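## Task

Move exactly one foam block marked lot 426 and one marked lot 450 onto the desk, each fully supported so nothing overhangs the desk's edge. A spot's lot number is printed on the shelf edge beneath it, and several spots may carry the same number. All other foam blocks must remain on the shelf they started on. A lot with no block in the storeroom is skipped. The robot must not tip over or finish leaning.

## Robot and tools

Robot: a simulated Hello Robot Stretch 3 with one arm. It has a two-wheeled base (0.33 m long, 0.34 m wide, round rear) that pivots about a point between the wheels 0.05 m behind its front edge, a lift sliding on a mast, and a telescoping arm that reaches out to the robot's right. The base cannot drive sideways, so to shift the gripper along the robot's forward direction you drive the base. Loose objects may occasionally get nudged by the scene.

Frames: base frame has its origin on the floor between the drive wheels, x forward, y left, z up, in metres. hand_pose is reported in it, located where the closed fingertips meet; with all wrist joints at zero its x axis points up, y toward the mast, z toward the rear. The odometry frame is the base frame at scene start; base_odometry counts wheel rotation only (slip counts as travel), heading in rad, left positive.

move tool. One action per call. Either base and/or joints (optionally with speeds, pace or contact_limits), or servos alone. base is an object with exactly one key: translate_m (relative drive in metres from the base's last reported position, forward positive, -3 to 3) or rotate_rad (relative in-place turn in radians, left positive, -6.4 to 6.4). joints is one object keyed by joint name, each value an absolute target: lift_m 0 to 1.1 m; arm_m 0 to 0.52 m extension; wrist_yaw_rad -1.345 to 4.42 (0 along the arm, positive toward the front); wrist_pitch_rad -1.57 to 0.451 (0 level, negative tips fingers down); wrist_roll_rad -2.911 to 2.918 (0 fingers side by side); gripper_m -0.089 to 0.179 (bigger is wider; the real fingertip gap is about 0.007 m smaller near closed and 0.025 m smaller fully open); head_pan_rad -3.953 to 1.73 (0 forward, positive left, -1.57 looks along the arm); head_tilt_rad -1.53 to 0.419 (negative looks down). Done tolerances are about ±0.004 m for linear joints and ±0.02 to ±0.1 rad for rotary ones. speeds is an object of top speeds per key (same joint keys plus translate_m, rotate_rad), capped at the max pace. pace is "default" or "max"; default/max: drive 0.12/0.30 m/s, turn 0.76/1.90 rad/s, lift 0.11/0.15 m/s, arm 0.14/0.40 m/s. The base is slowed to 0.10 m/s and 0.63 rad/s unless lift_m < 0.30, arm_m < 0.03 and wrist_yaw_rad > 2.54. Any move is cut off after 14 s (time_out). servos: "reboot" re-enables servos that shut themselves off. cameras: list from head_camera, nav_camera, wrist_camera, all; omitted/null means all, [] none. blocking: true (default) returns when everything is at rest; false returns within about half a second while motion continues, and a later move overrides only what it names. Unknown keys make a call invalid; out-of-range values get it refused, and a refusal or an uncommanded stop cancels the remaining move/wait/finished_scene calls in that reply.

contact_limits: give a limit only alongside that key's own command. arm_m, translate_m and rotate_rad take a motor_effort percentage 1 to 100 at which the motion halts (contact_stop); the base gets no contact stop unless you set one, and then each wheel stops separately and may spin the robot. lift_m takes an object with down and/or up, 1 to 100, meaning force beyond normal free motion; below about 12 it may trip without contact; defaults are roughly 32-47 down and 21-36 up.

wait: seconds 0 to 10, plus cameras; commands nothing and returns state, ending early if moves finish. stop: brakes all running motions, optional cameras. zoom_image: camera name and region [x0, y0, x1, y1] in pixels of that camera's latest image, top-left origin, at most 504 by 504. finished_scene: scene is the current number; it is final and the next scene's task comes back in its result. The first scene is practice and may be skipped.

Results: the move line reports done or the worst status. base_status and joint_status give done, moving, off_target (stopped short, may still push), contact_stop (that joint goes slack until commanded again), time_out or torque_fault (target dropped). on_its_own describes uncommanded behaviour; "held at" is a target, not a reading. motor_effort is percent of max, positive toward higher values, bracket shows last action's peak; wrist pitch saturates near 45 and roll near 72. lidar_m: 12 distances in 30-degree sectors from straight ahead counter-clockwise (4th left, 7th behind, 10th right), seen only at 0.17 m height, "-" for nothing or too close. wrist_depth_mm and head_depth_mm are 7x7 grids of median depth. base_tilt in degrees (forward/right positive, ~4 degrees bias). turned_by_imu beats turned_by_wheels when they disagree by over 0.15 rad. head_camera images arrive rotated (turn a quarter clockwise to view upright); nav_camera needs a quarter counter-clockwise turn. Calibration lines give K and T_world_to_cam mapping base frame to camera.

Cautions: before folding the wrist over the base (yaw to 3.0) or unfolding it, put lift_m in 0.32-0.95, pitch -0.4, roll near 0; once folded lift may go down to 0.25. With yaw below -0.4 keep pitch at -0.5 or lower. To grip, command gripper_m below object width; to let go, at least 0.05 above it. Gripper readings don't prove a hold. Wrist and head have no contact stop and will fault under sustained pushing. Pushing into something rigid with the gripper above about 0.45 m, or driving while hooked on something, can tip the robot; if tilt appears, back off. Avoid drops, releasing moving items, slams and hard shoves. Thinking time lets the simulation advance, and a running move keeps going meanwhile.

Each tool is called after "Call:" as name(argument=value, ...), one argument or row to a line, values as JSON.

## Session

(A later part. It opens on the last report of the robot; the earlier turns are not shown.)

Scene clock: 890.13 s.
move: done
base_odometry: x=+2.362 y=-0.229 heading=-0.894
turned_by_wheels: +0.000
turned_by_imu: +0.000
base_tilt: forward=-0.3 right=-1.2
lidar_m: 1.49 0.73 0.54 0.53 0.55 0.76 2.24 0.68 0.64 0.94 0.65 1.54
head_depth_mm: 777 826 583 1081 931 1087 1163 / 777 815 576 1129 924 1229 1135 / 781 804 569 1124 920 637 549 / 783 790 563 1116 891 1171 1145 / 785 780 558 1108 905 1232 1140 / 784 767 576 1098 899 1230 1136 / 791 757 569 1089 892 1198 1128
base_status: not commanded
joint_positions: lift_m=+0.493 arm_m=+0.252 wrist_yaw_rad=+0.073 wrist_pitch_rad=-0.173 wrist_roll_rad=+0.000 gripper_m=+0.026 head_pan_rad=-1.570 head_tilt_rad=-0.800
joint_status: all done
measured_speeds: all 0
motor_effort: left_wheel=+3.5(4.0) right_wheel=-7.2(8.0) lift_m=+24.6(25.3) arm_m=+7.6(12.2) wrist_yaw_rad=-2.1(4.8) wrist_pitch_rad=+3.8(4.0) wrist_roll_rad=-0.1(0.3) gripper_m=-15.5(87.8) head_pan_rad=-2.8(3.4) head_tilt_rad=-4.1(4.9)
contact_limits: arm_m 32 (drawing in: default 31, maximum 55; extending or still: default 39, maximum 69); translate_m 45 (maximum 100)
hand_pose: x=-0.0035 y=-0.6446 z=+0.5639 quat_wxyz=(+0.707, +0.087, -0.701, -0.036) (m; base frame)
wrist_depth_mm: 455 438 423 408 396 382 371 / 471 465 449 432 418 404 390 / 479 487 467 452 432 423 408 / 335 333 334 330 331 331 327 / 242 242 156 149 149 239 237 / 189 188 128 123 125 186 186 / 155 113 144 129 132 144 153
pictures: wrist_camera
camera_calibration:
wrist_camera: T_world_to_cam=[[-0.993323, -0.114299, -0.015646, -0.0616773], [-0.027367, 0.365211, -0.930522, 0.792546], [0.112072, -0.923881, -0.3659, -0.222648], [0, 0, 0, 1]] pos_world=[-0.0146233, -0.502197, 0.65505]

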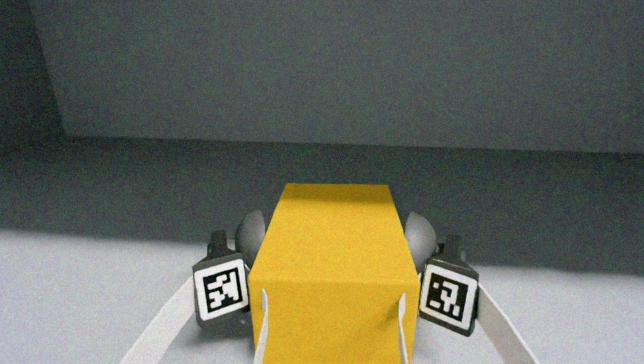

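Call:
move(
  joints={"lift_m": 0.55},
  speeds={"lift_m": 0.06},
  cameras=["wrist_camera", "head_camera"],
)

Call:
move(
  joints={"arm_m": 0.01},
  speeds={"arm_m": 0.12},
  cameras=["head_camera", "nav_camera"],
)

Scene clock: 895.80 s.
move: done
base_odometry: x=+2.362 y=-0.229 heading=-0.894
turned_by_wheels: +0.000
turned_by_imu: +0.000
base_tilt: forward=-0.2 right=-1.2
lidar_m: 1.49 0.73 0.54 0.53 0.55 0.76 2.24 0.68 0.63 0.94 0.65 1.54
head_depth_mm: 778 828 581 1078 928 1087 1166 / 777 815 576 1130 923 1202 1094 / 780 802 570 1122 630 622 1107 / 782 791 564 1117 704 1191 1148 / 786 781 559 1107 904 1233 1142 / 786 769 576 1097 901 1229 1132 / 788 755 568 1094 892 1197 1123
base_status: not commanded
joint_positions: lift_m=+0.550 arm_m=+0.252 wrist_yaw_rad=+0.073 wrist_pitch_rad=-0.173 wrist_roll_rad=+0.000 gripper_m=+0.026 head_pan_rad=-1.570 head_tilt_rad=-0.800
joint_status: all done
measured_speeds: all 0
motor_effort: left_wheel=+3.6(3.9) right_wheel=-7.3(8.1) lift_m=+29.4(32.3) arm_m=-2.8(3.2) wrist_yaw_rad=-2.8(4.3) wrist_pitch_rad=+3.8(3.9) wrist_roll_rad=+0.1(0.3) gripper_m=-15.4(16.4) head_pan_rad=-2.7(3.4) head_tilt_rad=-3.9(4.2)
contact_limits: arm_m 32 (drawing in: default 31, maximum 55; extending or still: default 39, maximum 69); translate_m 45 (maximum 100)
hand_pose: x=-0.0035 y=-0.6446 z=+0.6209 quat_wxyz=(+0.707, +0.087, -0.701, -0.036) (m; base frame)
wrist_depth_mm: 451 437 424 409 394 380 372 / 470 466 446 432 418 403 388 / 493 494 471 459 441 426 411 / 464 496 493 470 451 442 427 / 359 357 155 150 151 353 351 / 277 278 128 122 124 264 275 / 230 104 212 130 131 212 227
pictures: head_camera (sideways), wrist_camera
camera_calibration:
head_camera: T_world_to_cam=[[-0.0467999, 0.679231, -0.732431, 0.9684], [0.997489, -0.00724298, -0.0704531, 0.0852256], [-0.0531589, -0.733888, -0.677187, 0.837123], [0, 0, 0, 1]] pos_world=[0.00480997, -0.0427952, 1.28218]
wrist_camera: T_world_to_cam=[[-0.993323, -0.114299, -0.0156461, -0.0607855], [-0.0273668, 0.365209, -0.930523, 0.845585], [0.112072, -0.923882, -0.365899, -0.201794], [0, 0, 0, 1]] pos_world=[-0.0146233, -0.502197, 0.712049]

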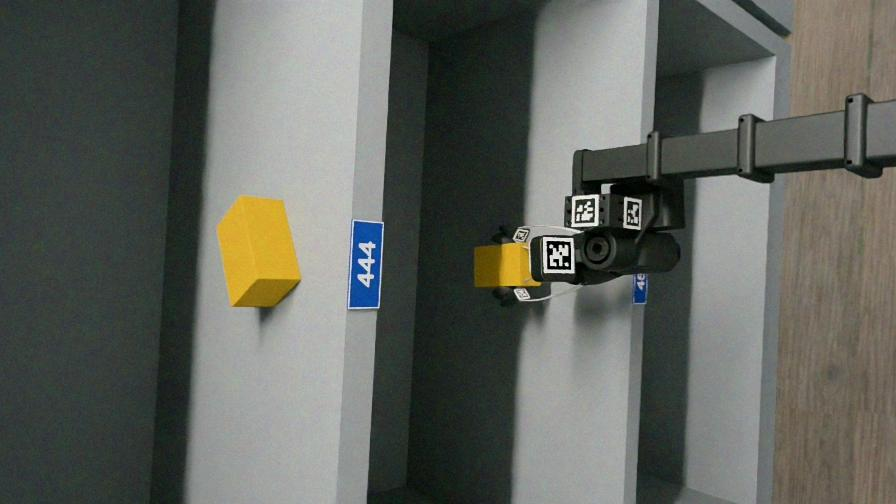

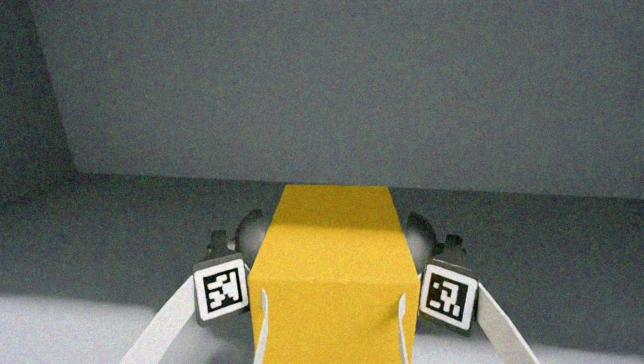

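Scene clock: 898.97 s.
move: done
base_odometry: x=+2.362 y=-0.229 heading=-0.894
turned_by_wheels: +0.000
turned_by_imu: +0.000
base_tilt: forward=-0.4 right=-1.1
lidar_m: 1.49 0.73 0.54 0.53 0.55 0.76 2.24 0.68 0.64 0.94 0.65 1.54
head_depth_mm: 778 828 583 1077 930 1085 1160 / 778 817 576 1133 923 1226 1160 / 779 804 569 1126 918 1222 1152 / 782 792 565 1120 914 710 528 / 786 780 558 1107 906 1208 1121 / 787 770 576 1098 900 1224 1134 / 790 757 569 1086 897 1199 1128
base_status: not commanded
joint_positions: lift_m=+0.550 arm_m=+0.010 wrist_yaw_rad=+0.073 wrist_pitch_rad=-0.173 wrist_roll_rad=+0.000 gripper_m=+0.026 head_pan_rad=-1.570 head_tilt_rad=-0.800
joint_status: all done
measured_speeds: all 0
motor_effort: left_wheel=+3.6(4.0) right_wheel=-7.6(8.0) lift_m=+25.2(30.0) arm_m=-12.4(14.1) wrist_yaw_rad=-2.1(4.3) wrist_pitch_rad=+3.9(3.9) wrist_roll_rad=-0.2(0.3) gripper_m=-15.6(16.6) head_pan_rad=-2.7(3.3) head_tilt_rad=-3.0(4.1)
contact_limits: translate_m 45 (maximum 100)
hand_pose: x=-0.0035 y=-0.4026 z=+0.6209 quat_wxyz=(+0.707, +0.087, -0.701, -0.036) (m; base frame)
wrist_depth_mm: 497 664 662 644 621 597 581 / 501 672 701 677 643 632 602 / 487 661 726 702 681 654 620 / 463 500 498 498 490 488 483 / 360 355 155 150 152 354 353 / 326 308 128 123 124 266 277 / 501 114 133 130 130 265 263
pictures: head_camera (sideways), nav_camera (sideways)
camera_calibration:
head_camera: T_world_to_cam=[[-0.0467999, 0.679231, -0.732431, 0.9684], [0.997489, -0.00724298, -0.0704531, 0.0852256], [-0.0531589, -0.733888, -0.677187, 0.837123], [0, 0, 0, 1]] pos_world=[0.00480997, -0.0427952, 1.28218]
nav_camera: T_world_to_cam=[[0.0175735, -0.698736, 0.715163, -0.887269], [-0.999789, -0.0199096, 0.00511526, 0.0496198], [0.0106644, -0.715102, -0.698939, 0.862683], [0, 0, 0, 1]] pos_world=[0.0560017, -0.0020724, 1.23725]

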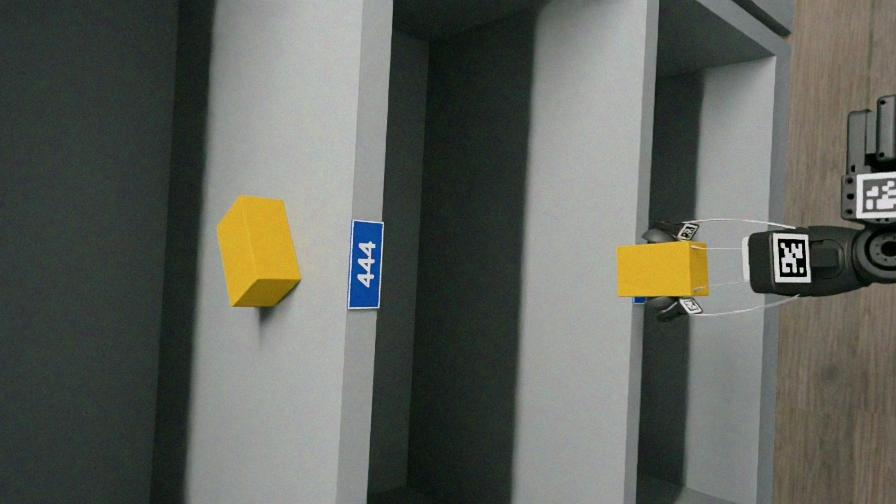

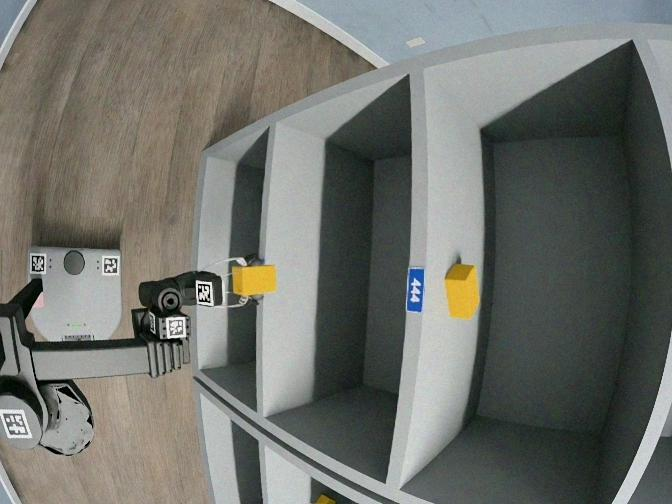

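Call:
move(
  base={"translate_m": 0.94},
  joints={"lift_m": 0.8, "wrist_yaw_rad": 1.57, "head_pan_rad": -0.6, "head_tilt_rad": -0.6},
  contact_limits={"translate_m": 45},
  cameras=["nav_camera", "wrist_camera"],
)

Scene clock: 942.27 s.
move: done
base_odometry: x=+2.951 y=-0.962 heading=-0.894
turned_by_wheels: +0.000
turned_by_imu: +0.000
base_tilt: forward=-0.3 right=-1.1
lidar_m: 0.56 0.58 0.52 0.51 0.53 0.74 2.16 0.70 0.69 2.03 0.78 0.58
head_depth_mm: 655 743 858 1018 1251 1465 1267 / 605 681 777 904 1080 1349 1260 / 563 627 708 814 955 1154 1199 / 527 581 652 739 853 985 393 / 495 543 602 675 770 879 401 / 467 508 560 623 703 807 945 / 441 478 523 579 648 734 844
base_status: done
joint_positions: lift_m=+0.800 arm_m=+0.010 wrist_yaw_rad=+1.567 wrist_pitch_rad=-0.173 wrist_roll_rad=+0.000 gripper_m=+0.026 head_pan_rad=-0.600 head_tilt_rad=-0.600
joint_status: all done
measured_speeds: all 0
motor_effort: left_wheel=+7.0(12.4) right_wheel=+1.7(10.8) lift_m=+24.0(31.8) arm_m=-11.0(12.4) wrist_yaw_rad=+1.0(4.8) wrist_pitch_rad=+3.7(3.9) wrist_roll_rad=+0.1(0.3) gripper_m=-16.2(16.6) head_pan_rad=-2.6(5.4) head_tilt_rad=+0.2(6.4)
contact_limits: translate_m 45 (maximum 100)
hand_pose: x=+0.2269 y=-0.1560 z=+0.8709 quat_wxyz=(+0.543, +0.540, -0.455, +0.454) (m; base frame)
wrist_depth_mm: 454 450 443 436 429 420 417 / 485 476 467 462 453 447 438 / 513 502 492 484 478 467 461 / 549 538 519 503 500 494 486 / 578 569 155 150 152 525 517 / 626 600 128 123 124 556 549 / 671 114 135 130 130 584 585
pictures: nav_camera (sideways), wrist_camera
camera_calibration:
nav_camera: T_world_to_cam=[[0.457123, -0.292104, 0.840068, -1.05276], [-0.549908, -0.835179, 0.00882844, 0.0420395], [0.699028, -0.465996, -0.54241, 0.654863], [0, 0, 0, 1]] pos_world=[0.0465934, 0.0327569, 1.23923]
wrist_camera: T_world_to_cam=[[0.0382909, -0.999144, -0.0156461, -0.144259], [-0.366232, 0.000536133, -0.930523, 0.926081], [0.929735, 0.0413607, -0.365898, 0.280316], [0, 0, 0, 1]] pos_world=[0.0840656, -0.156227, 0.96205]

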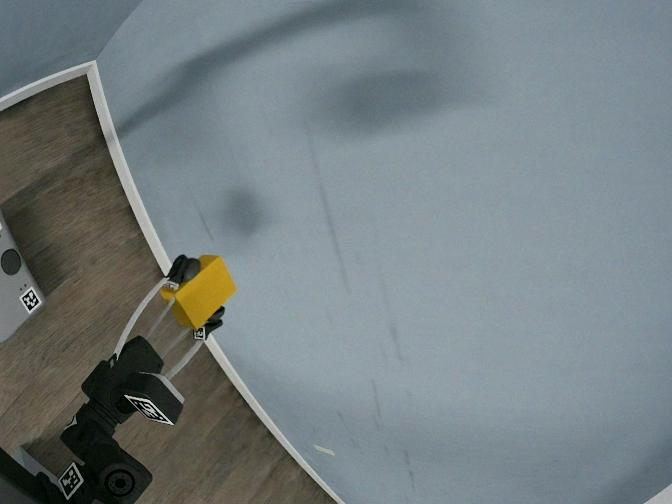

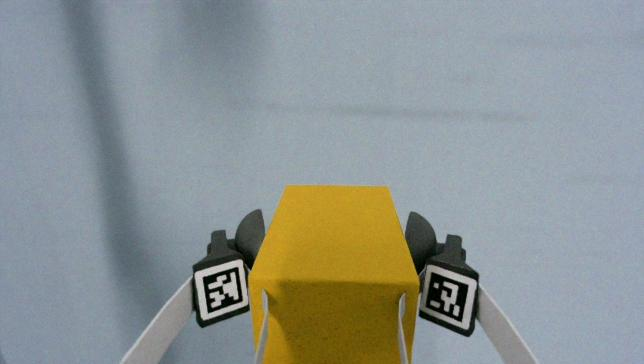

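Call:
move(
  base={"rotate_rad": -1.569},
  joints={"head_pan_rad": 0.0, "head_tilt_rad": -0.45},
  contact_limits={"rotate_rad": 45},
  cameras=["nav_camera"],
)

Scene clock: 957.40 s.
move: done
base_odometry: x=+2.951 y=-0.962 heading=-2.463
turned_by_wheels: -1.569
turned_by_imu: -1.543
base_tilt: forward=-0.4 right=-1.3
lidar_m: 1.91 0.77 0.58 0.56 0.59 0.52 0.51 0.53 0.75 2.30 0.69 0.69
head_depth_mm: 2778 2992 3163 3304 2352 1746 1285 / 2785 2994 3236 3374 2317 1744 1381 / 2813 3001 3236 3395 2302 1731 1378 / 2800 3004 3227 3434 2286 1714 1375 / 2842 3011 3237 3228 2277 1709 1371 / 2102 2165 2242 2335 2150 1688 1368 / 1467 1500 1534 1572 1618 1569 1353
base_status: done
joint_positions: lift_m=+0.800 arm_m=+0.010 wrist_yaw_rad=+1.567 wrist_pitch_rad=-0.173 wrist_roll_rad=+0.000 gripper_m=+0.026 head_pan_rad=+0.000 head_tilt_rad=-0.450
joint_status: all done
measured_speeds: all 0
motor_effort: left_wheel=+8.0(11.5) right_wheel=-10.4(13.6) lift_m=+25.7(26.5) arm_m=-11.8(12.9) wrist_yaw_rad=+2.0(3.3) wrist_pitch_rad=+3.7(4.0) wrist_roll_rad=+0.0(0.4) gripper_m=-15.8(16.5) head_pan_rad=-3.2(4.7) head_tilt_rad=+4.0(7.6)
contact_limits: rotate_rad 45 (maximum 100)
hand_pose: x=+0.2269 y=-0.1559 z=+0.8709 quat_wxyz=(+0.543, +0.540, -0.455, +0.454) (m; base frame)
wrist_depth_mm: 867 - - - - 724 457 / 877 - - - - 727 450 / 863 - - - - 714 450 / 880 - - - - 710 442 / 904 - 155 149 152 708 468 / 886 - 128 123 124 601 526 / 840 114 133 129 128 557 523
pictures: nav_camera (sideways)
camera_calibration:
nav_camera: T_world_to_cam=[[0.410949, 0.0172446, 0.911495, -1.14564], [0.0167258, -0.999795, 0.0113744, 0.0352666], [0.911505, 0.0105712, -0.411153, 0.482779], [0, 0, 0, 1]] pos_world=[0.0301565, 0.049912, 1.24234]

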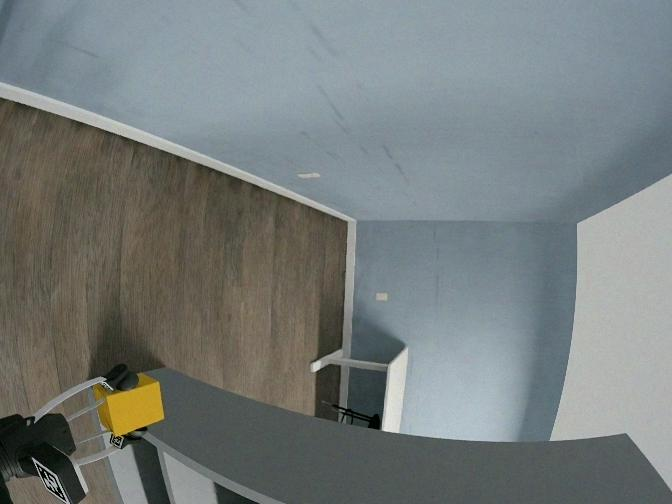

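Call:
move(
  base={"translate_m": 1.25},
  contact_limits={"translate_m": 45},
  cameras=[],
)

Call:
move(
  base={"translate_m": 0.54},
  contact_limits={"translate_m": 45},
  cameras=["nav_camera"],
)

Scene clock: 980.43 s.
move: done
base_odometry: x=+1.978 y=-1.747 heading=-2.463
turned_by_wheels: +0.000
turned_by_imu: +0.000
base_tilt: forward=-0.4 right=-1.1
lidar_m: 1.74 0.70 0.53 0.51 0.54 0.76 1.75 0.70 0.59 1.29 2.08 1.78
head_depth_mm: 1701 1818 1959 2129 2229 1750 1390 / 1701 1820 1964 2157 2266 1737 1390 / 1701 1826 1974 2143 2253 1722 1374 / 1713 1839 1987 2143 2266 1722 1378 / 1718 1838 1980 2156 2268 1703 1367 / 1695 1825 1949 2106 2060 1702 1365 / 1343 1370 1406 1447 1487 1521 1349
base_status: done
joint_positions: lift_m=+0.800 arm_m=+0.010 wrist_yaw_rad=+1.567 wrist_pitch_rad=-0.173 wrist_roll_rad=+0.000 gripper_m=+0.026 head_pan_rad=+0.000 head_tilt_rad=-0.450
joint_status: not commanded
measured_speeds: all 0
motor_effort: left_wheel=+3.0(11.9) right_wheel=+6.7(10.8) lift_m=+29.0(30.2) arm_m=-1.9(10.3) wrist_yaw_rad=+3.0(3.5) wrist_pitch_rad=+3.8(3.9) wrist_roll_rad=-0.3(0.3) gripper_m=-16.1(16.6) head_pan_rad=-2.9(3.9) head_tilt_rad=+3.5(5.0)
contact_limits: translate_m 45 (maximum 100)
hand_pose: x=+0.2269 y=-0.1559 z=+0.8709 quat_wxyz=(+0.543, +0.540, -0.455, +0.454) (m; base frame)
wrist_depth_mm: 807 - - - - - - / 801 - - - - - - / 813 - - - - - - / 818 - - - - - - / 825 - 155 150 152 - - / 834 987 128 122 124 - - / 811 114 133 129 128 - -
pictures: none
No camera images: "cameras" was empty.

Scene clock: 986.93 s.
move: done
base_odometry: x=+1.558 y=-2.086 heading=-2.463
turned_by_wheels: +0.000
turned_by_imu: +0.000
base_tilt: forward=-0.3 right=-1.3
lidar_m: 1.48 0.68 0.51 0.49 0.52 0.72 2.26 0.98 1.21 3.72 1.69 1.35
head_depth_mm: 1228 1314 1421 1536 1690 1744 1390 / 1231 1320 1422 1550 1696 1735 1388 / 1234 1322 1427 1553 1700 1726 1377 / 1235 1330 1437 1559 1707 1720 1376 / 1239 1331 1440 1564 1712 1702 1367 / 1241 1339 1435 1562 1719 1692 1360 / 1222 1306 1354 1389 1423 1463 1326
base_status: done
joint_positions: lift_m=+0.800 arm_m=+0.010 wrist_yaw_rad=+1.567 wrist_pitch_rad=-0.173 wrist_roll_rad=+0.000 gripper_m=+0.026 head_pan_rad=+0.000 head_tilt_rad=-0.450
joint_status: not commanded
measured_speeds: all 0
motor_effort: left_wheel=+6.4(9.9) right_wheel=+2.9(11.9) lift_m=+24.6(29.5) arm_m=+2.2(2.6) wrist_yaw_rad=+1.7(3.1) wrist_pitch_rad=+3.8(3.9) wrist_roll_rad=-0.1(0.3) gripper_m=-16.2(16.6) head_pan_rad=-2.6(3.6) head_tilt_rad=+2.9(4.5)
contact_limits: translate_m 45 (maximum 100)
hand_pose: x=+0.2269 y=-0.1559 z=+0.8709 quat_wxyz=(+0.543, +0.540, -0.455, +0.454) (m; base frame)
wrist_depth_mm: 775 - - - - - - / 792 - - - - - - / 788 - - - - - - / 795 - - - - - - / 798 - 155 150 151 - - / 788 964 128 123 124 - - / 777 114 133 130 128 - -
pictures: nav_camera (sideways)
camera_calibration:
nav_camera: T_world_to_cam=[[0.410958, 0.01703, 0.911495, -1.14564], [0.0162036, -0.999804, 0.0113744, 0.0352698], [0.91151, 0.0100951, -0.411153, 0.482779], [0, 0, 0, 1]] pos_world=[0.0301825, 0.0498995, 1.24234]

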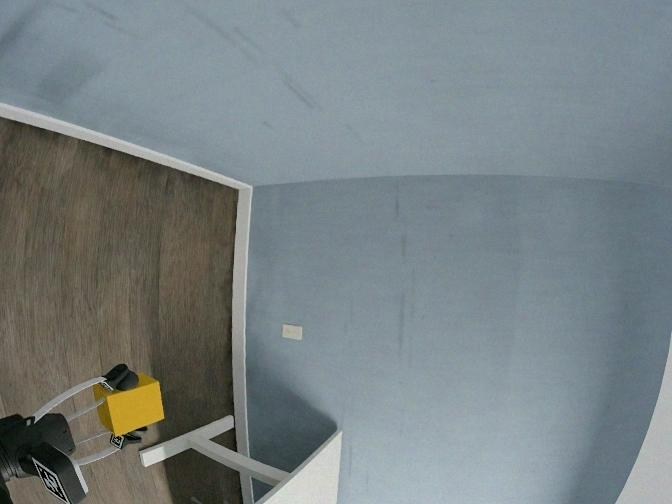

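Call:
move(
  base={"rotate_rad": 1.54},
  joints={"head_pan_rad": -1.57, "head_tilt_rad": -0.6},
  contact_limits={"rotate_rad": 45},
  cameras=["nav_camera"],
)

Scene clock: 1002.27 s.
move: done
base_odometry: x=+1.558 y=-2.086 heading=-0.923
turned_by_wheels: +1.540
turned_by_imu: +1.515
base_tilt: forward=-0.4 right=-1.2
lidar_m: 0.49 0.51 0.69 1.87 1.02 1.16 3.16 1.98 1.36 1.48 0.70 0.51
head_depth_mm: 1233 1355 1510 1703 1855 1528 1295 / 1228 1360 1505 1702 1839 1522 1292 / 1231 1354 1502 1694 1839 1502 333 / 1228 1352 1501 1698 1824 1501 1164 / 1228 1352 1499 1687 1816 1484 1236 / 1226 1345 1497 1684 1814 1479 1237 / 1221 1325 1445 1548 1580 1440 1229
base_status: done
joint_positions: lift_m=+0.800 arm_m=+0.010 wrist_yaw_rad=+1.567 wrist_pitch_rad=-0.173 wrist_roll_rad=+0.000 gripper_m=+0.026 head_pan_rad=-1.571 head_tilt_rad=-0.600
joint_status: all done
measured_speeds: all 0
motor_effort: left_wheel=-8.8(12.3) right_wheel=+8.4(13.0) lift_m=+28.8(30.0) arm_m=-2.8(4.3) wrist_yaw_rad=+2.0(3.2) wrist_pitch_rad=+3.8(3.9) wrist_roll_rad=+0.0(0.3) gripper_m=-16.2(16.6) head_pan_rad=+3.1(5.3) head_tilt_rad=-5.3(7.8)
contact_limits: rotate_rad 45 (maximum 100)
hand_pose: x=+0.2269 y=-0.1559 z=+0.8709 quat_wxyz=(+0.543, +0.540, -0.455, +0.454) (m; base frame)
wrist_depth_mm: 385 385 380 377 371 371 365 / 408 401 399 394 392 387 384 / 428 429 422 417 416 410 405 / 459 453 444 434 437 435 427 / 489 483 154 150 152 458 457 / 521 508 128 122 124 486 486 / 563 113 135 130 130 515 517
pictures: nav_camera (sideways)
camera_calibration:
nav_camera: T_world_to_cam=[[0.0168509, -0.542726, 0.839741, -1.04965], [-0.99981, -0.0173993, 0.00881775, 0.0447978], [0.00982531, -0.83973, -0.542915, 0.659725], [0, 0, 0, 1]] pos_world=[0.0559949, -0.0149031, 1.23922]

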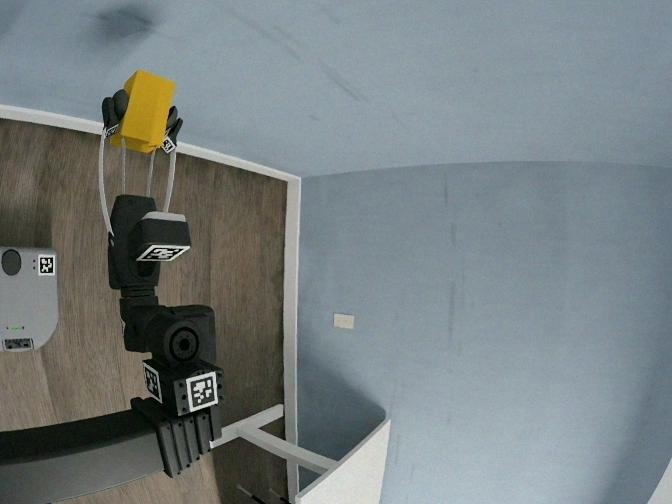

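Call:
move(
  base={"translate_m": -1.27},
  joints={"wrist_yaw_rad": 0.05, "head_tilt_rad": -0.75},
  contact_limits={"translate_m": 45},
  cameras=["nav_camera", "head_camera"],
)

Scene clock: 1042.60 s.
move: done
base_odometry: x=+0.792 y=-1.073 heading=-0.923
turned_by_wheels: +0.000
turned_by_imu: -0.001
base_tilt: forward=-0.3 right=-1.3
lidar_m: 1.76 1.82 0.84 0.81 0.84 1.14 2.54 2.10 0.89 1.01 1.09 1.82
head_depth_mm: 1253 1410 1229 950 1654 1414 - / 1249 1412 1217 941 1595 1412 - / 1249 1405 1196 934 1552 1363 - / 1245 1403 1185 928 515 353 308 / 1253 1408 1173 952 1531 1350 1158 / 1250 1407 1159 942 1524 1341 1155 / 1251 1410 1142 933 1586 1334 1150
base_status: done
joint_positions: lift_m=+0.800 arm_m=+0.010 wrist_yaw_rad=+0.053 wrist_pitch_rad=-0.173 wrist_roll_rad=+0.000 gripper_m=+0.026 head_pan_rad=-1.570 head_tilt_rad=-0.750
joint_status: all done
measured_speeds: all 0
motor_effort: left_wheel=-8.8(14.0) right_wheel=-1.7(11.7) lift_m=+24.3(27.4) arm_m=+12.4(13.4) wrist_yaw_rad=-2.3(7.3) wrist_pitch_rad=+3.7(3.9) wrist_roll_rad=-0.1(0.4) gripper_m=-15.9(16.6) head_pan_rad=+2.0(3.9) head_tilt_rad=+2.7(8.2)
contact_limits: translate_m 45 (maximum 100)
hand_pose: x=-0.0084 y=-0.4029 z=+0.8709 quat_wxyz=(+0.706, +0.080, -0.702, -0.043) (m; base frame)
wrist_depth_mm: - - - - - - - / - - - - - - - / - - - - - - - / - 675 676 680 669 659 657 / - 551 154 150 152 476 480 / - - 128 123 124 727 - / - 114 133 129 128 919 -
pictures: head_camera (sideways), nav_camera (sideways)
camera_calibration:
head_camera: T_world_to_cam=[[-0.0468698, 0.641633, -0.765579, 1.0116], [0.997493, -0.0106134, -0.069963, 0.0845921], [-0.0530159, -0.766939, -0.639527, 0.788136], [0, 0, 0, 1]] pos_world=[0.0048174, -0.0437285, 1.28442]
nav_camera: T_world_to_cam=[[0.0176472, -0.661984, 0.74931, -0.931773], [-0.999786, -0.0197825, 0.0060692, 0.0483775], [0.0108056, -0.749257, -0.662191, 0.814885], [0, 0, 0, 1]] pos_world=[0.056005, -0.00530251, 1.2375]

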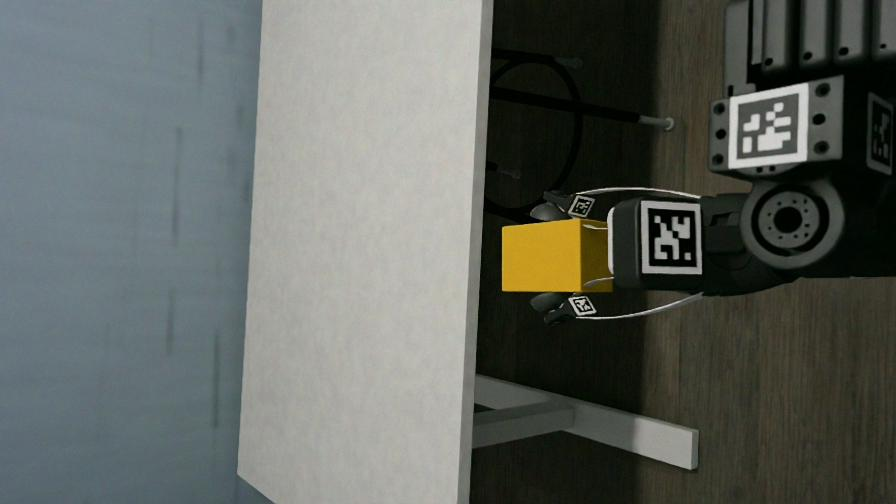

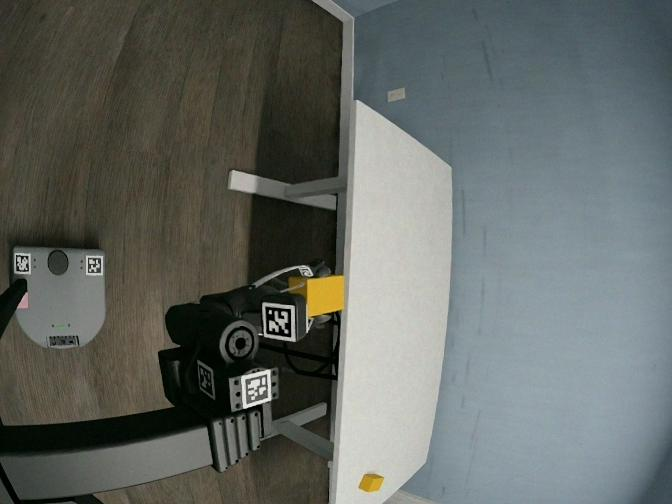

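Call:
move(
  joints={"lift_m": 0.76, "arm_m": 0.45},
  contact_limits={"arm_m": 35},
  cameras=["head_camera"],
)

Call:
move(
  joints={"lift_m": 0.695},
  speeds={"lift_m": 0.05},
  contact_limits={"lift_m": {"down": 14}},
  cameras=["wrist_camera"],
)

Scene clock: 1066.93 s.
move: done
base_odometry: x=+0.792 y=-1.073 heading=-0.923
turned_by_wheels: +0.000
turned_by_imu: +0.000
base_tilt: forward=-0.3 right=-1.3
lidar_m: 1.76 1.82 0.84 0.81 0.84 1.15 2.54 2.10 0.89 1.01 1.08 1.83
head_depth_mm: 1251 1413 1226 950 1647 336 292 / 1251 1414 1216 869 404 335 1104 / 1247 1408 1196 639 1593 1366 1169 / 1249 1400 1077 886 1584 1356 1163 / 1247 1402 1168 950 1610 1341 1158 / 1248 1408 1161 941 1518 1342 1157 / 1249 1407 1144 932 1588 1327 1146
base_status: not commanded
joint_positions: lift_m=+0.760 arm_m=+0.450 wrist_yaw_rad=+0.053 wrist_pitch_rad=-0.173 wrist_roll_rad=+0.000 gripper_m=+0.026 head_pan_rad=-1.570 head_tilt_rad=-0.750
joint_status: all done
measured_speeds: all 0
motor_effort: left_wheel=-8.5(9.3) right_wheel=-2.1(2.5) lift_m=+27.7(32.3) arm_m=+12.7(15.2) wrist_yaw_rad=-3.3(4.8) wrist_pitch_rad=+3.8(3.9) wrist_roll_rad=+0.1(0.3) gripper_m=-15.9(16.4) head_pan_rad=+1.4(2.5) head_tilt_rad=+2.4(3.2)
contact_limits: arm_m 35 (drawing in: default 31, maximum 55; extending or still: default 39, maximum 69); translate_m 45 (maximum 100)
hand_pose: x=-0.0084 y=-0.8429 z=+0.8309 quat_wxyz=(+0.706, +0.080, -0.702, -0.043) (m; base frame)
wrist_depth_mm: 787 777 754 727 721 705 688 / 847 816 800 779 764 746 729 / 889 850 818 810 793 776 748 / 560 556 551 548 547 550 542 / 399 402 155 150 152 392 392 / 314 314 128 123 124 298 310 / 258 104 239 129 130 239 254
pictures: head_camera (sideways)
camera_calibration:
head_camera: T_world_to_cam=[[-0.0468699, 0.64157, -0.765631, 1.01167], [0.997493, -0.0106188, -0.0699621, 0.0845909], [-0.0530157, -0.766991, -0.639464, 0.788055], [0, 0, 0, 1]] pos_world=[0.00481742, -0.0437299, 1.28442]

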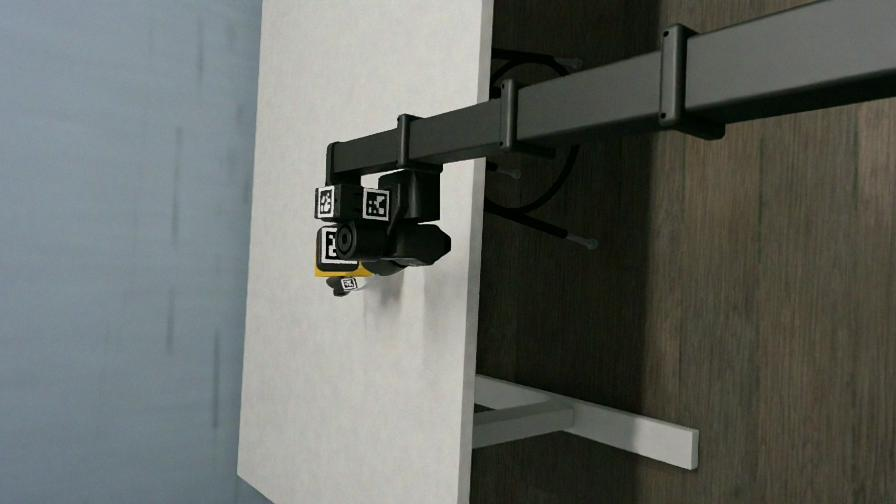

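Scene clock: 1068.77 s.
move: done
base_odometry: x=+0.792 y=-1.073 heading=-0.923
turned_by_wheels: +0.000
turned_by_imu: +0.000
base_tilt: forward=-0.3 right=-1.1
lidar_m: 1.76 1.83 0.85 0.81 0.84 1.14 2.54 2.09 0.89 1.01 1.09 1.82
head_depth_mm: 1248 1413 1230 945 1659 1378 1139 / 1248 1408 1213 938 1198 397 345 / 1251 1403 1196 665 1544 1361 1165 / 1247 1401 1187 717 1580 1353 1162 / 1240 1411 1170 949 1613 1348 1156 / 1248 1408 1157 939 1528 1339 1153 / 1249 1408 1146 930 1588 1331 1149
base_status: not commanded
joint_positions: lift_m=+0.695 arm_m=+0.450 wrist_yaw_rad=+0.053 wrist_pitch_rad=-0.173 wrist_roll_rad=+0.000 gripper_m=+0.026 head_pan_rad=-1.570 head_tilt_rad=-0.750
joint_status: all done
measured_speeds: all 0
motor_effort: left_wheel=-8.7(9.2) right_wheel=-1.8(2.4) lift_m=+24.2(26.6) arm_m=+11.7(13.3) wrist_yaw_rad=-3.2(4.1) wrist_pitch_rad=+3.8(3.9) wrist_roll_rad=-0.1(0.5) gripper_m=-15.7(16.6) head_pan_rad=+1.3(2.1) head_tilt_rad=+2.1(3.0)
contact_limits: arm_m 35 (drawing in: default 31, maximum 55; extending or still: default 39, maximum 69); lift_m down 14 (down: maximum 72; up: maximum 65); translate_m 45 (maximum 100)
hand_pose: x=-0.0084 y=-0.8429 z=+0.7659 quat_wxyz=(+0.706, +0.080, -0.702, -0.043) (m; base frame)
wrist_depth_mm: 788 778 745 741 720 711 688 / 841 818 806 776 753 741 731 / 848 598 600 601 597 588 586 / 374 372 368 372 368 367 366 / 270 268 157 150 149 265 267 / 211 209 128 123 124 199 208 / 179 114 161 130 131 160 171
pictures: wrist_camera
camera_calibration:
wrist_camera: T_world_to_cam=[[-0.995388, -0.0946509, -0.0156461, -0.0695021], [-0.0201457, 0.365679, -0.930523, 1.05326], [0.0937963, -0.925916, -0.365899, -0.333264], [0, 0, 0, 1]] pos_world=[-0.016704, -0.700306, 0.857051]

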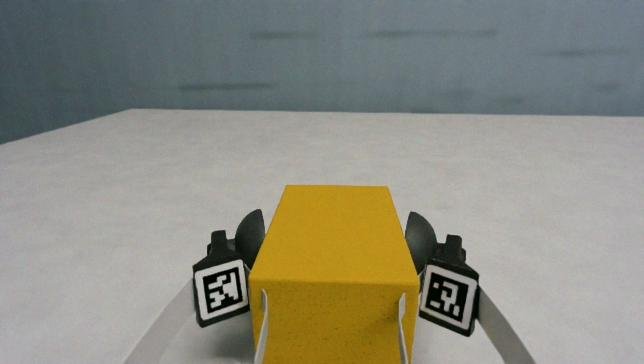

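Call:
move(
  joints={"lift_m": 0.685},
  speeds={"lift_m": 0.02},
  contact_limits={"lift_m": {"down": 14}},
  cameras=[],
)

Call:
move(
  joints={"lift_m": 0.679},
  speeds={"lift_m": 0.02},
  contact_limits={"lift_m": {"down": 14}},
  cameras=["wrist_camera"],
)

Scene clock: 1090.67 s.
move: done
base_odometry: x=+0.792 y=-1.073 heading=-0.923
turned_by_wheels: +0.000
turned_by_imu: +0.000
base_tilt: forward=-0.3 right=-1.1
lidar_m: 1.76 1.82 0.84 0.81 0.84 1.14 2.54 2.10 0.89 1.01 1.09 1.83
head_depth_mm: 1252 1407 1227 948 1656 1379 1162 / 1249 1410 1216 937 1245 408 354 / 1249 1410 1196 664 1504 1336 1168 / 1250 1409 1187 761 1584 1354 1162 / 1249 1409 1172 950 1611 1345 1156 / 1250 1404 1159 941 1522 1343 1151 / 1250 1408 1149 933 1599 1327 1151
base_status: not commanded
joint_positions: lift_m=+0.685 arm_m=+0.450 wrist_yaw_rad=+0.053 wrist_pitch_rad=-0.173 wrist_roll_rad=+0.000 gripper_m=+0.026 head_pan_rad=-1.570 head_tilt_rad=-0.750
joint_status: all done
measured_speeds: all 0
motor_effort: left_wheel=-8.5(9.0) right_wheel=-1.2(2.5) lift_m=+25.8(25.8) arm_m=+9.4(10.6) wrist_yaw_rad=-2.8(4.0) wrist_pitch_rad=+3.8(3.9) wrist_roll_rad=+0.1(0.3) gripper_m=-16.0(16.4) head_pan_rad=+1.7(1.7) head_tilt_rad=+2.2(2.3)
contact_limits: arm_m 35 (drawing in: default 31, maximum 55; extending or still: default 39, maximum 69); lift_m down 14 (down: maximum 72; up: maximum 65); translate_m 45 (maximum 100)
hand_pose: x=-0.0084 y=-0.8429 z=+0.7559 quat_wxyz=(+0.706, +0.080, -0.702, -0.043) (m; base frame)
wrist_depth_mm: 795 775 757 746 724 705 691 / 845 831 788 769 753 740 727 / 567 561 560 552 544 540 539 / 346 345 345 341 340 340 335 / 250 249 156 150 150 246 245 / 195 194 128 122 124 185 192 / 160 114 149 130 131 148 159
pictures: none
No camera images: "cameras" was empty.

Scene clock: 1091.33 s.
move: done
base_odometry: x=+0.792 y=-1.073 heading=-0.923
turned_by_wheels: +0.000
turned_by_imu: +0.000
base_tilt: forward=-0.4 right=-1.2
lidar_m: 1.76 1.82 0.84 0.81 0.84 1.14 2.54 2.10 0.89 1.01 1.08 1.83
head_depth_mm: 1251 1412 1228 946 1659 1379 1161 / 1246 1403 1212 939 1255 414 360 / 1250 1409 1198 669 1505 1334 1170 / 1252 1407 1186 741 1580 1357 1165 / 1247 1410 1174 950 1610 1349 1160 / 1245 1409 1160 942 1526 1333 1155 / 1244 1404 1142 932 1590 1328 1148
base_status: not commanded
joint_positions: lift_m=+0.679 arm_m=+0.450 wrist_yaw_rad=+0.053 wrist_pitch_rad=-0.166 wrist_roll_rad=+0.000 gripper_m=+0.026 head_pan_rad=-1.570 head_tilt_rad=-0.750
joint_status: all done
measured_speeds: all 0
motor_effort: left_wheel=-8.5(9.0) right_wheel=-1.6(2.5) lift_m=+24.9(25.3) arm_m=+9.2(10.1) wrist_yaw_rad=-2.7(4.2) wrist_pitch_rad=+2.4(3.9) wrist_roll_rad=+0.1(0.3) gripper_m=-16.0(16.3) head_pan_rad=+0.8(1.9) head_tilt_rad=+1.7(2.4)
contact_limits: arm_m 35 (drawing in: default 31, maximum 55; extending or still: default 39, maximum 69); lift_m down 14 (down: maximum 72; up: maximum 65); translate_m 45 (maximum 100)
hand_pose: x=-0.0084 y=-0.8434 z=+0.7516 quat_wxyz=(+0.706, +0.077, -0.702, -0.040) (m; base frame)
wrist_depth_mm: 786 761 762 727 724 702 687 / 841 814 794 784 756 740 727 / 557 557 551 551 546 538 532 / 338 338 337 334 335 332 331 / 242 243 156 149 149 239 238 / 189 189 128 123 124 179 187 / 155 114 144 130 130 143 154
pictures: wrist_camera
camera_calibration:
wrist_camera: T_world_to_cam=[[-0.995381, -0.0947668, -0.0153452, -0.0700674], [-0.0197963, 0.359026, -0.933118, 1.03653], [0.0939379, -0.928504, -0.359243, -0.3461], [0, 0, 0, 1]] pos_world=[-0.0167123, -0.700137, 0.841798]

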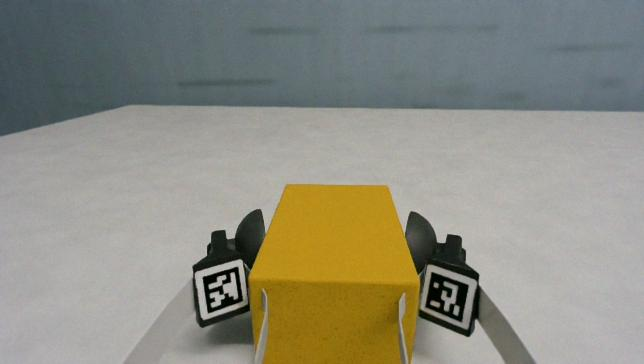

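Call:
move(
  joints={"lift_m": 0.677},
  speeds={"lift_m": 0.02},
  contact_limits={"lift_m": {"down": 14}},
  cameras=[],
)

Call:
move(
  joints={"gripper_m": 0.16},
  cameras=["wrist_camera"],
)

Scene clock: 1096.93 s.
move: done
base_odometry: x=+0.792 y=-1.073 heading=-0.923
turned_by_wheels: +0.000
turned_by_imu: +0.000
base_tilt: forward=-0.3 right=-1.1
lidar_m: 1.76 1.82 0.84 0.81 0.84 1.15 2.54 2.10 0.89 1.01 1.08 1.83
head_depth_mm: 1255 1412 1227 948 1645 1381 1159 / 1252 1411 1215 940 1256 416 361 / 1251 1416 1196 673 1507 1332 1170 / 1249 1408 1182 745 1589 1355 1163 / 1248 1406 1175 949 1612 1348 1159 / 1245 1408 1156 941 1522 1343 1152 / 1252 1408 1146 933 1587 1330 1147
base_status: not commanded
joint_positions: lift_m=+0.677 arm_m=+0.450 wrist_yaw_rad=+0.053 wrist_pitch_rad=-0.158 wrist_roll_rad=+0.000 gripper_m=+0.026 head_pan_rad=-1.570 head_tilt_rad=-0.750
joint_status: all done
measured_speeds: all 0
motor_effort: left_wheel=-8.6(9.0) right_wheel=-2.2(2.2) lift_m=+23.3(27.0) arm_m=+7.1(8.1) wrist_yaw_rad=-1.5(3.6) wrist_pitch_rad=+1.2(2.5) wrist_roll_rad=+0.0(0.3) gripper_m=-16.2(16.3) head_pan_rad=+1.9(1.9) head_tilt_rad=+1.5(2.1)
contact_limits: arm_m 35 (drawing in: default 31, maximum 55; extending or still: default 39, maximum 69); lift_m down 14 (down: maximum 72; up: maximum 65); translate_m 45 (maximum 100)
hand_pose: x=-0.0083 y=-0.8439 z=+0.7515 quat_wxyz=(+0.706, +0.075, -0.703, -0.038) (m; base frame)
wrist_depth_mm: 785 781 764 728 721 706 695 / 849 832 790 785 762 730 732 / 664 577 571 563 560 553 553 / 342 343 339 340 335 335 334 / 243 243 156 149 149 242 239 / 190 189 128 123 124 180 187 / 155 114 144 130 128 143 153
pictures: none
No camera images: "cameras" was empty.

Scene clock: 1098.83 s.
move: done
base_odometry: x=+0.792 y=-1.073 heading=-0.923
turned_by_wheels: +0.000
turned_by_imu: +0.000
base_tilt: forward=-0.4 right=-1.2
lidar_m: 1.76 1.82 0.84 0.81 0.84 1.14 2.54 2.10 0.89 1.01 1.08 1.83
head_depth_mm: 1253 1409 1223 950 1661 1383 1158 / 1250 1408 1210 942 1251 416 362 / 1251 1405 1201 672 1509 1330 1168 / 1252 1408 1183 745 1583 1353 1159 / 1250 1404 1174 942 1617 1347 1154 / 1247 1407 1157 943 1521 1340 1154 / 1246 1407 1146 932 1597 1329 1149
base_status: not commanded
joint_positions: lift_m=+0.677 arm_m=+0.450 wrist_yaw_rad=+0.052 wrist_pitch_rad=-0.164 wrist_roll_rad=+0.000 gripper_m=+0.160 head_pan_rad=-1.570 head_tilt_rad=-0.750
joint_status: all done
measured_speeds: all 0
motor_effort: left_wheel=-8.8(8.9) right_wheel=-1.7(2.8) lift_m=+29.2(30.2) arm_m=+6.6(7.7) wrist_yaw_rad=-1.4(3.8) wrist_pitch_rad=+2.1(2.2) wrist_roll_rad=+0.1(0.3) gripper_m=+0.7(82.5) head_pan_rad=+0.2(1.8) head_tilt_rad=+1.5(2.2)
contact_limits: arm_m 35 (drawing in: default 31, maximum 55; extending or still: default 39, maximum 69); lift_m down 14 (down: maximum 72; up: maximum 65); translate_m 45 (maximum 100)
hand_pose: x=-0.0085 y=-0.8435 z=+0.7502 quat_wxyz=(+0.706, +0.076, -0.703, -0.040) (m; base frame)
wrist_depth_mm: 792 767 752 739 725 704 686 / 829 815 797 762 764 730 723 / 550 546 547 541 540 535 531 / 334 332 330 203 329 326 326 / 239 239 238 146 212 223 235 / 186 128 177 123 124 169 129 / 115 142 146 130 141 146 108
pictures: wrist_camera
camera_calibration:
wrist_camera: T_world_to_cam=[[-0.995423, -0.0943417, -0.0152518, -0.0699221], [-0.0195227, 0.35697, -0.933912, 1.0341], [0.0935513, -0.92934, -0.357178, -0.349007], [0, 0, 0, 1]] pos_world=[-0.0167636, -0.700086, 0.840037]

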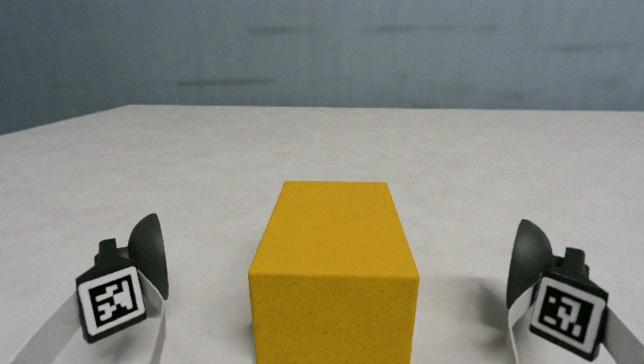

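Call:
move(
  joints={"lift_m": 0.684, "arm_m": 0.3},
  speeds={"lift_m": 0.03, "arm_m": 0.12},
  cameras=["wrist_camera"],
)

Call:
move(
  joints={"lift_m": 0.75, "arm_m": 0.01},
  cameras=["head_camera", "nav_camera", "wrist_camera"],
)

Scene clock: 1109.17 s.
move: done
base_odometry: x=+0.792 y=-1.073 heading=-0.923
turned_by_wheels: +0.000
turned_by_imu: +0.000
base_tilt: forward=-0.3 right=-1.2
lidar_m: 1.76 1.82 0.84 0.81 0.84 1.14 2.54 2.10 0.89 1.01 1.08 1.83
head_depth_mm: 1250 1411 1227 947 1663 1378 1156 / 1251 1412 1212 938 1292 408 349 / 1249 1407 1193 901 564 1332 1166 / 1253 1412 1182 892 641 1357 1163 / 1248 1407 1170 948 1614 1347 1160 / 1249 1414 1155 939 1525 1344 1150 / 1250 1409 1147 931 1586 1331 1149
base_status: not commanded
joint_positions: lift_m=+0.684 arm_m=+0.300 wrist_yaw_rad=+0.052 wrist_pitch_rad=-0.164 wrist_roll_rad=+0.000 gripper_m=+0.160 head_pan_rad=-1.570 head_tilt_rad=-0.750
joint_status: all done
measured_speeds: all 0
motor_effort: left_wheel=-8.7(8.9) right_wheel=-1.8(2.6) lift_m=+29.7(31.7) arm_m=-12.1(14.3) wrist_yaw_rad=-2.5(4.0) wrist_pitch_rad=+2.1(2.3) wrist_roll_rad=-0.1(0.3) gripper_m=+0.5(1.1) head_pan_rad=+0.6(1.2) head_tilt_rad=+1.3(2.1)
contact_limits: translate_m 45 (maximum 100)
hand_pose: x=-0.0085 y=-0.6935 z=+0.7570 quat_wxyz=(+0.706, +0.077, -0.703, -0.040) (m; base frame)
wrist_depth_mm: 954 920 901 873 860 843 825 / - 975 978 912 918 884 880 / 685 586 581 579 578 574 572 / 355 354 351 274 348 350 346 / 254 253 253 252 252 237 250 / 199 128 197 196 196 180 129 / 116 177 175 172 167 161 108
pictures: wrist_camera
camera_calibration:
wrist_camera: T_world_to_cam=[[-0.995424, -0.094332, -0.0152775, -0.0556385], [-0.0195528, 0.357544, -0.933692, 0.987168], [0.0935393, -0.92912, -0.357752, -0.206534], [0, 0, 0, 1]] pos_world=[-0.0167629, -0.550099, 0.846972]

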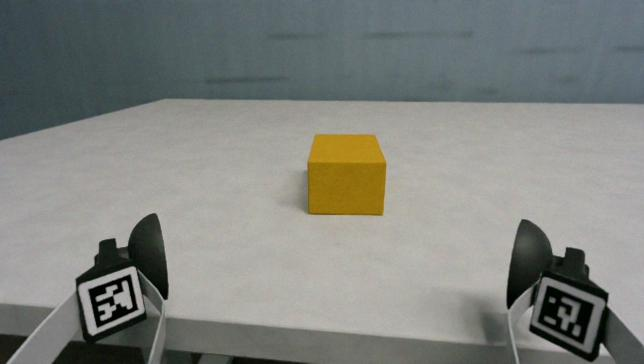

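Scene clock: 1112.53 s.
move: done
base_odometry: x=+0.792 y=-1.073 heading=-0.923
turned_by_wheels: +0.000
turned_by_imu: +0.000
base_tilt: forward=-0.3 right=-1.1
lidar_m: 1.76 1.82 0.84 0.81 0.84 1.14 2.55 2.10 0.89 1.01 1.08 1.83
head_depth_mm: 1250 1415 1229 950 1662 1378 304 / 1247 1407 1211 942 1600 1374 298 / 1251 1409 1205 936 1589 1339 297 / 1249 1409 1188 926 1581 387 309 / 1247 1409 1170 951 1611 1343 1159 / 1246 1409 1159 941 1517 1344 1155 / 1252 1413 1144 935 1589 1331 1146
base_status: not commanded
joint_positions: lift_m=+0.750 arm_m=+0.010 wrist_yaw_rad=+0.052 wrist_pitch_rad=-0.165 wrist_roll_rad=+0.000 gripper_m=+0.160 head_pan_rad=-1.570 head_tilt_rad=-0.750
joint_status: all done
measured_speeds: all 0
motor_effort: left_wheel=-8.3(8.9) right_wheel=-2.0(2.5) lift_m=+29.1(33.5) arm_m=-12.6(14.2) wrist_yaw_rad=-3.2(3.6) wrist_pitch_rad=+2.2(2.3) wrist_roll_rad=+0.1(0.5) gripper_m=+0.9(1.1) head_pan_rad=+0.3(0.8) head_tilt_rad=+0.8(2.0)
contact_limits: translate_m 45 (maximum 100)
hand_pose: x=-0.0085 y=-0.4035 z=+0.8229 quat_wxyz=(+0.706, +0.077, -0.703, -0.040) (m; base frame)
wrist_depth_mm: - - - - - - - / - - - - - - - / - - 907 890 912 902 889 / 551 553 548 551 541 537 537 / - - - - 798 444 442 / - 128 - - - 136 - / 116 - - - - - 109
pictures: head_camera (sideways), nav_camera (sideways), wrist_camera
camera_calibration:
head_camera: T_world_to_cam=[[-0.0468699, 0.64157, -0.765631, 1.01167], [0.997493, -0.0106188, -0.0699621, 0.0845909], [-0.0530157, -0.766991, -0.639464, 0.788055], [0, 0, 0, 1]] pos_world=[0.00481742, -0.0437299, 1.28442]
nav_camera: T_world_to_cam=[[0.0176473, -0.661923, 0.749364, -0.931843], [-0.999786, -0.0197823, 0.00607074, 0.0483755], [0.0108058, -0.749311, -0.66213, 0.814806], [0, 0, 0, 1]] pos_world=[0.056005, -0.00530773, 1.2375]
wrist_camera: T_world_to_cam=[[-0.995424, -0.0943251, -0.0152962, -0.0272563], [-0.0195737, 0.35795, -0.933536, 0.945027], [0.0935311, -0.928964, -0.358158, 0.0869073], [0, 0, 0, 1]] pos_world=[-0.0167624, -0.26011, 0.912926]

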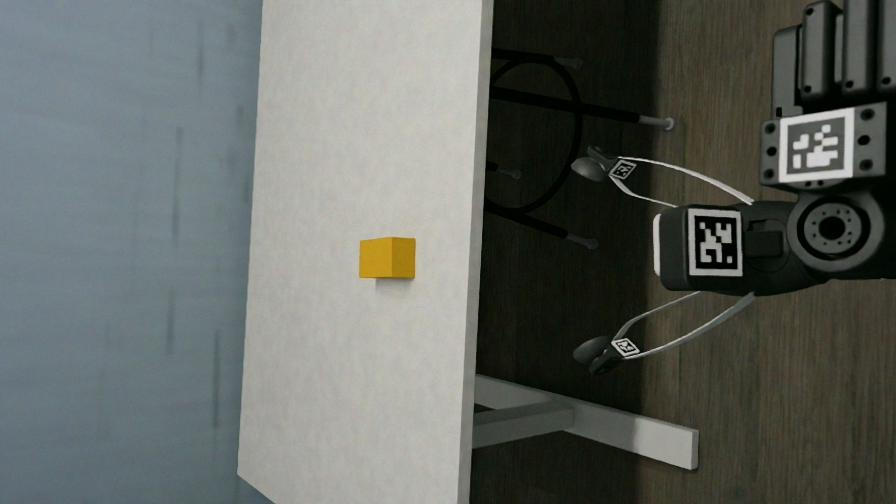

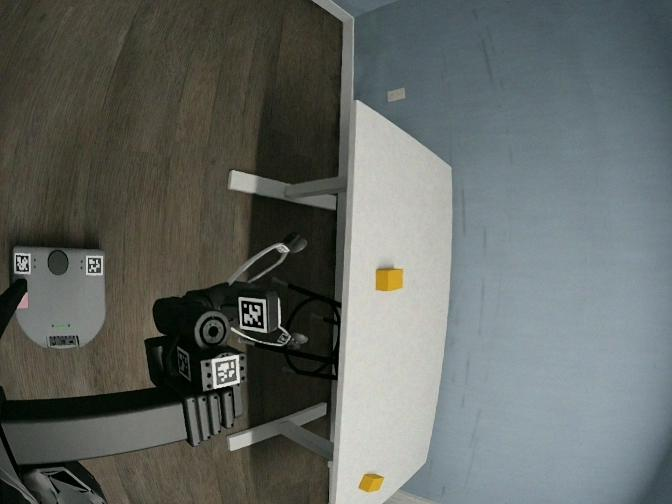

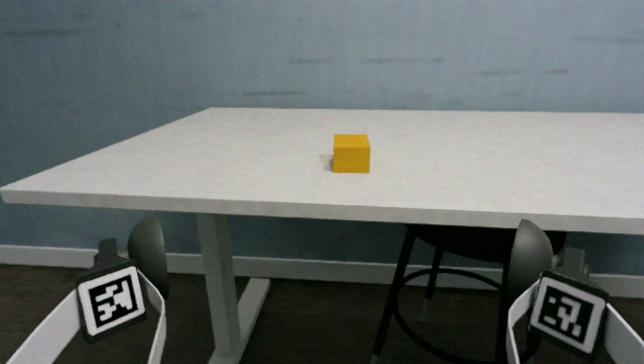

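Call:
finished_scene(
  scene=3,
)

The scene is finished: the task was done.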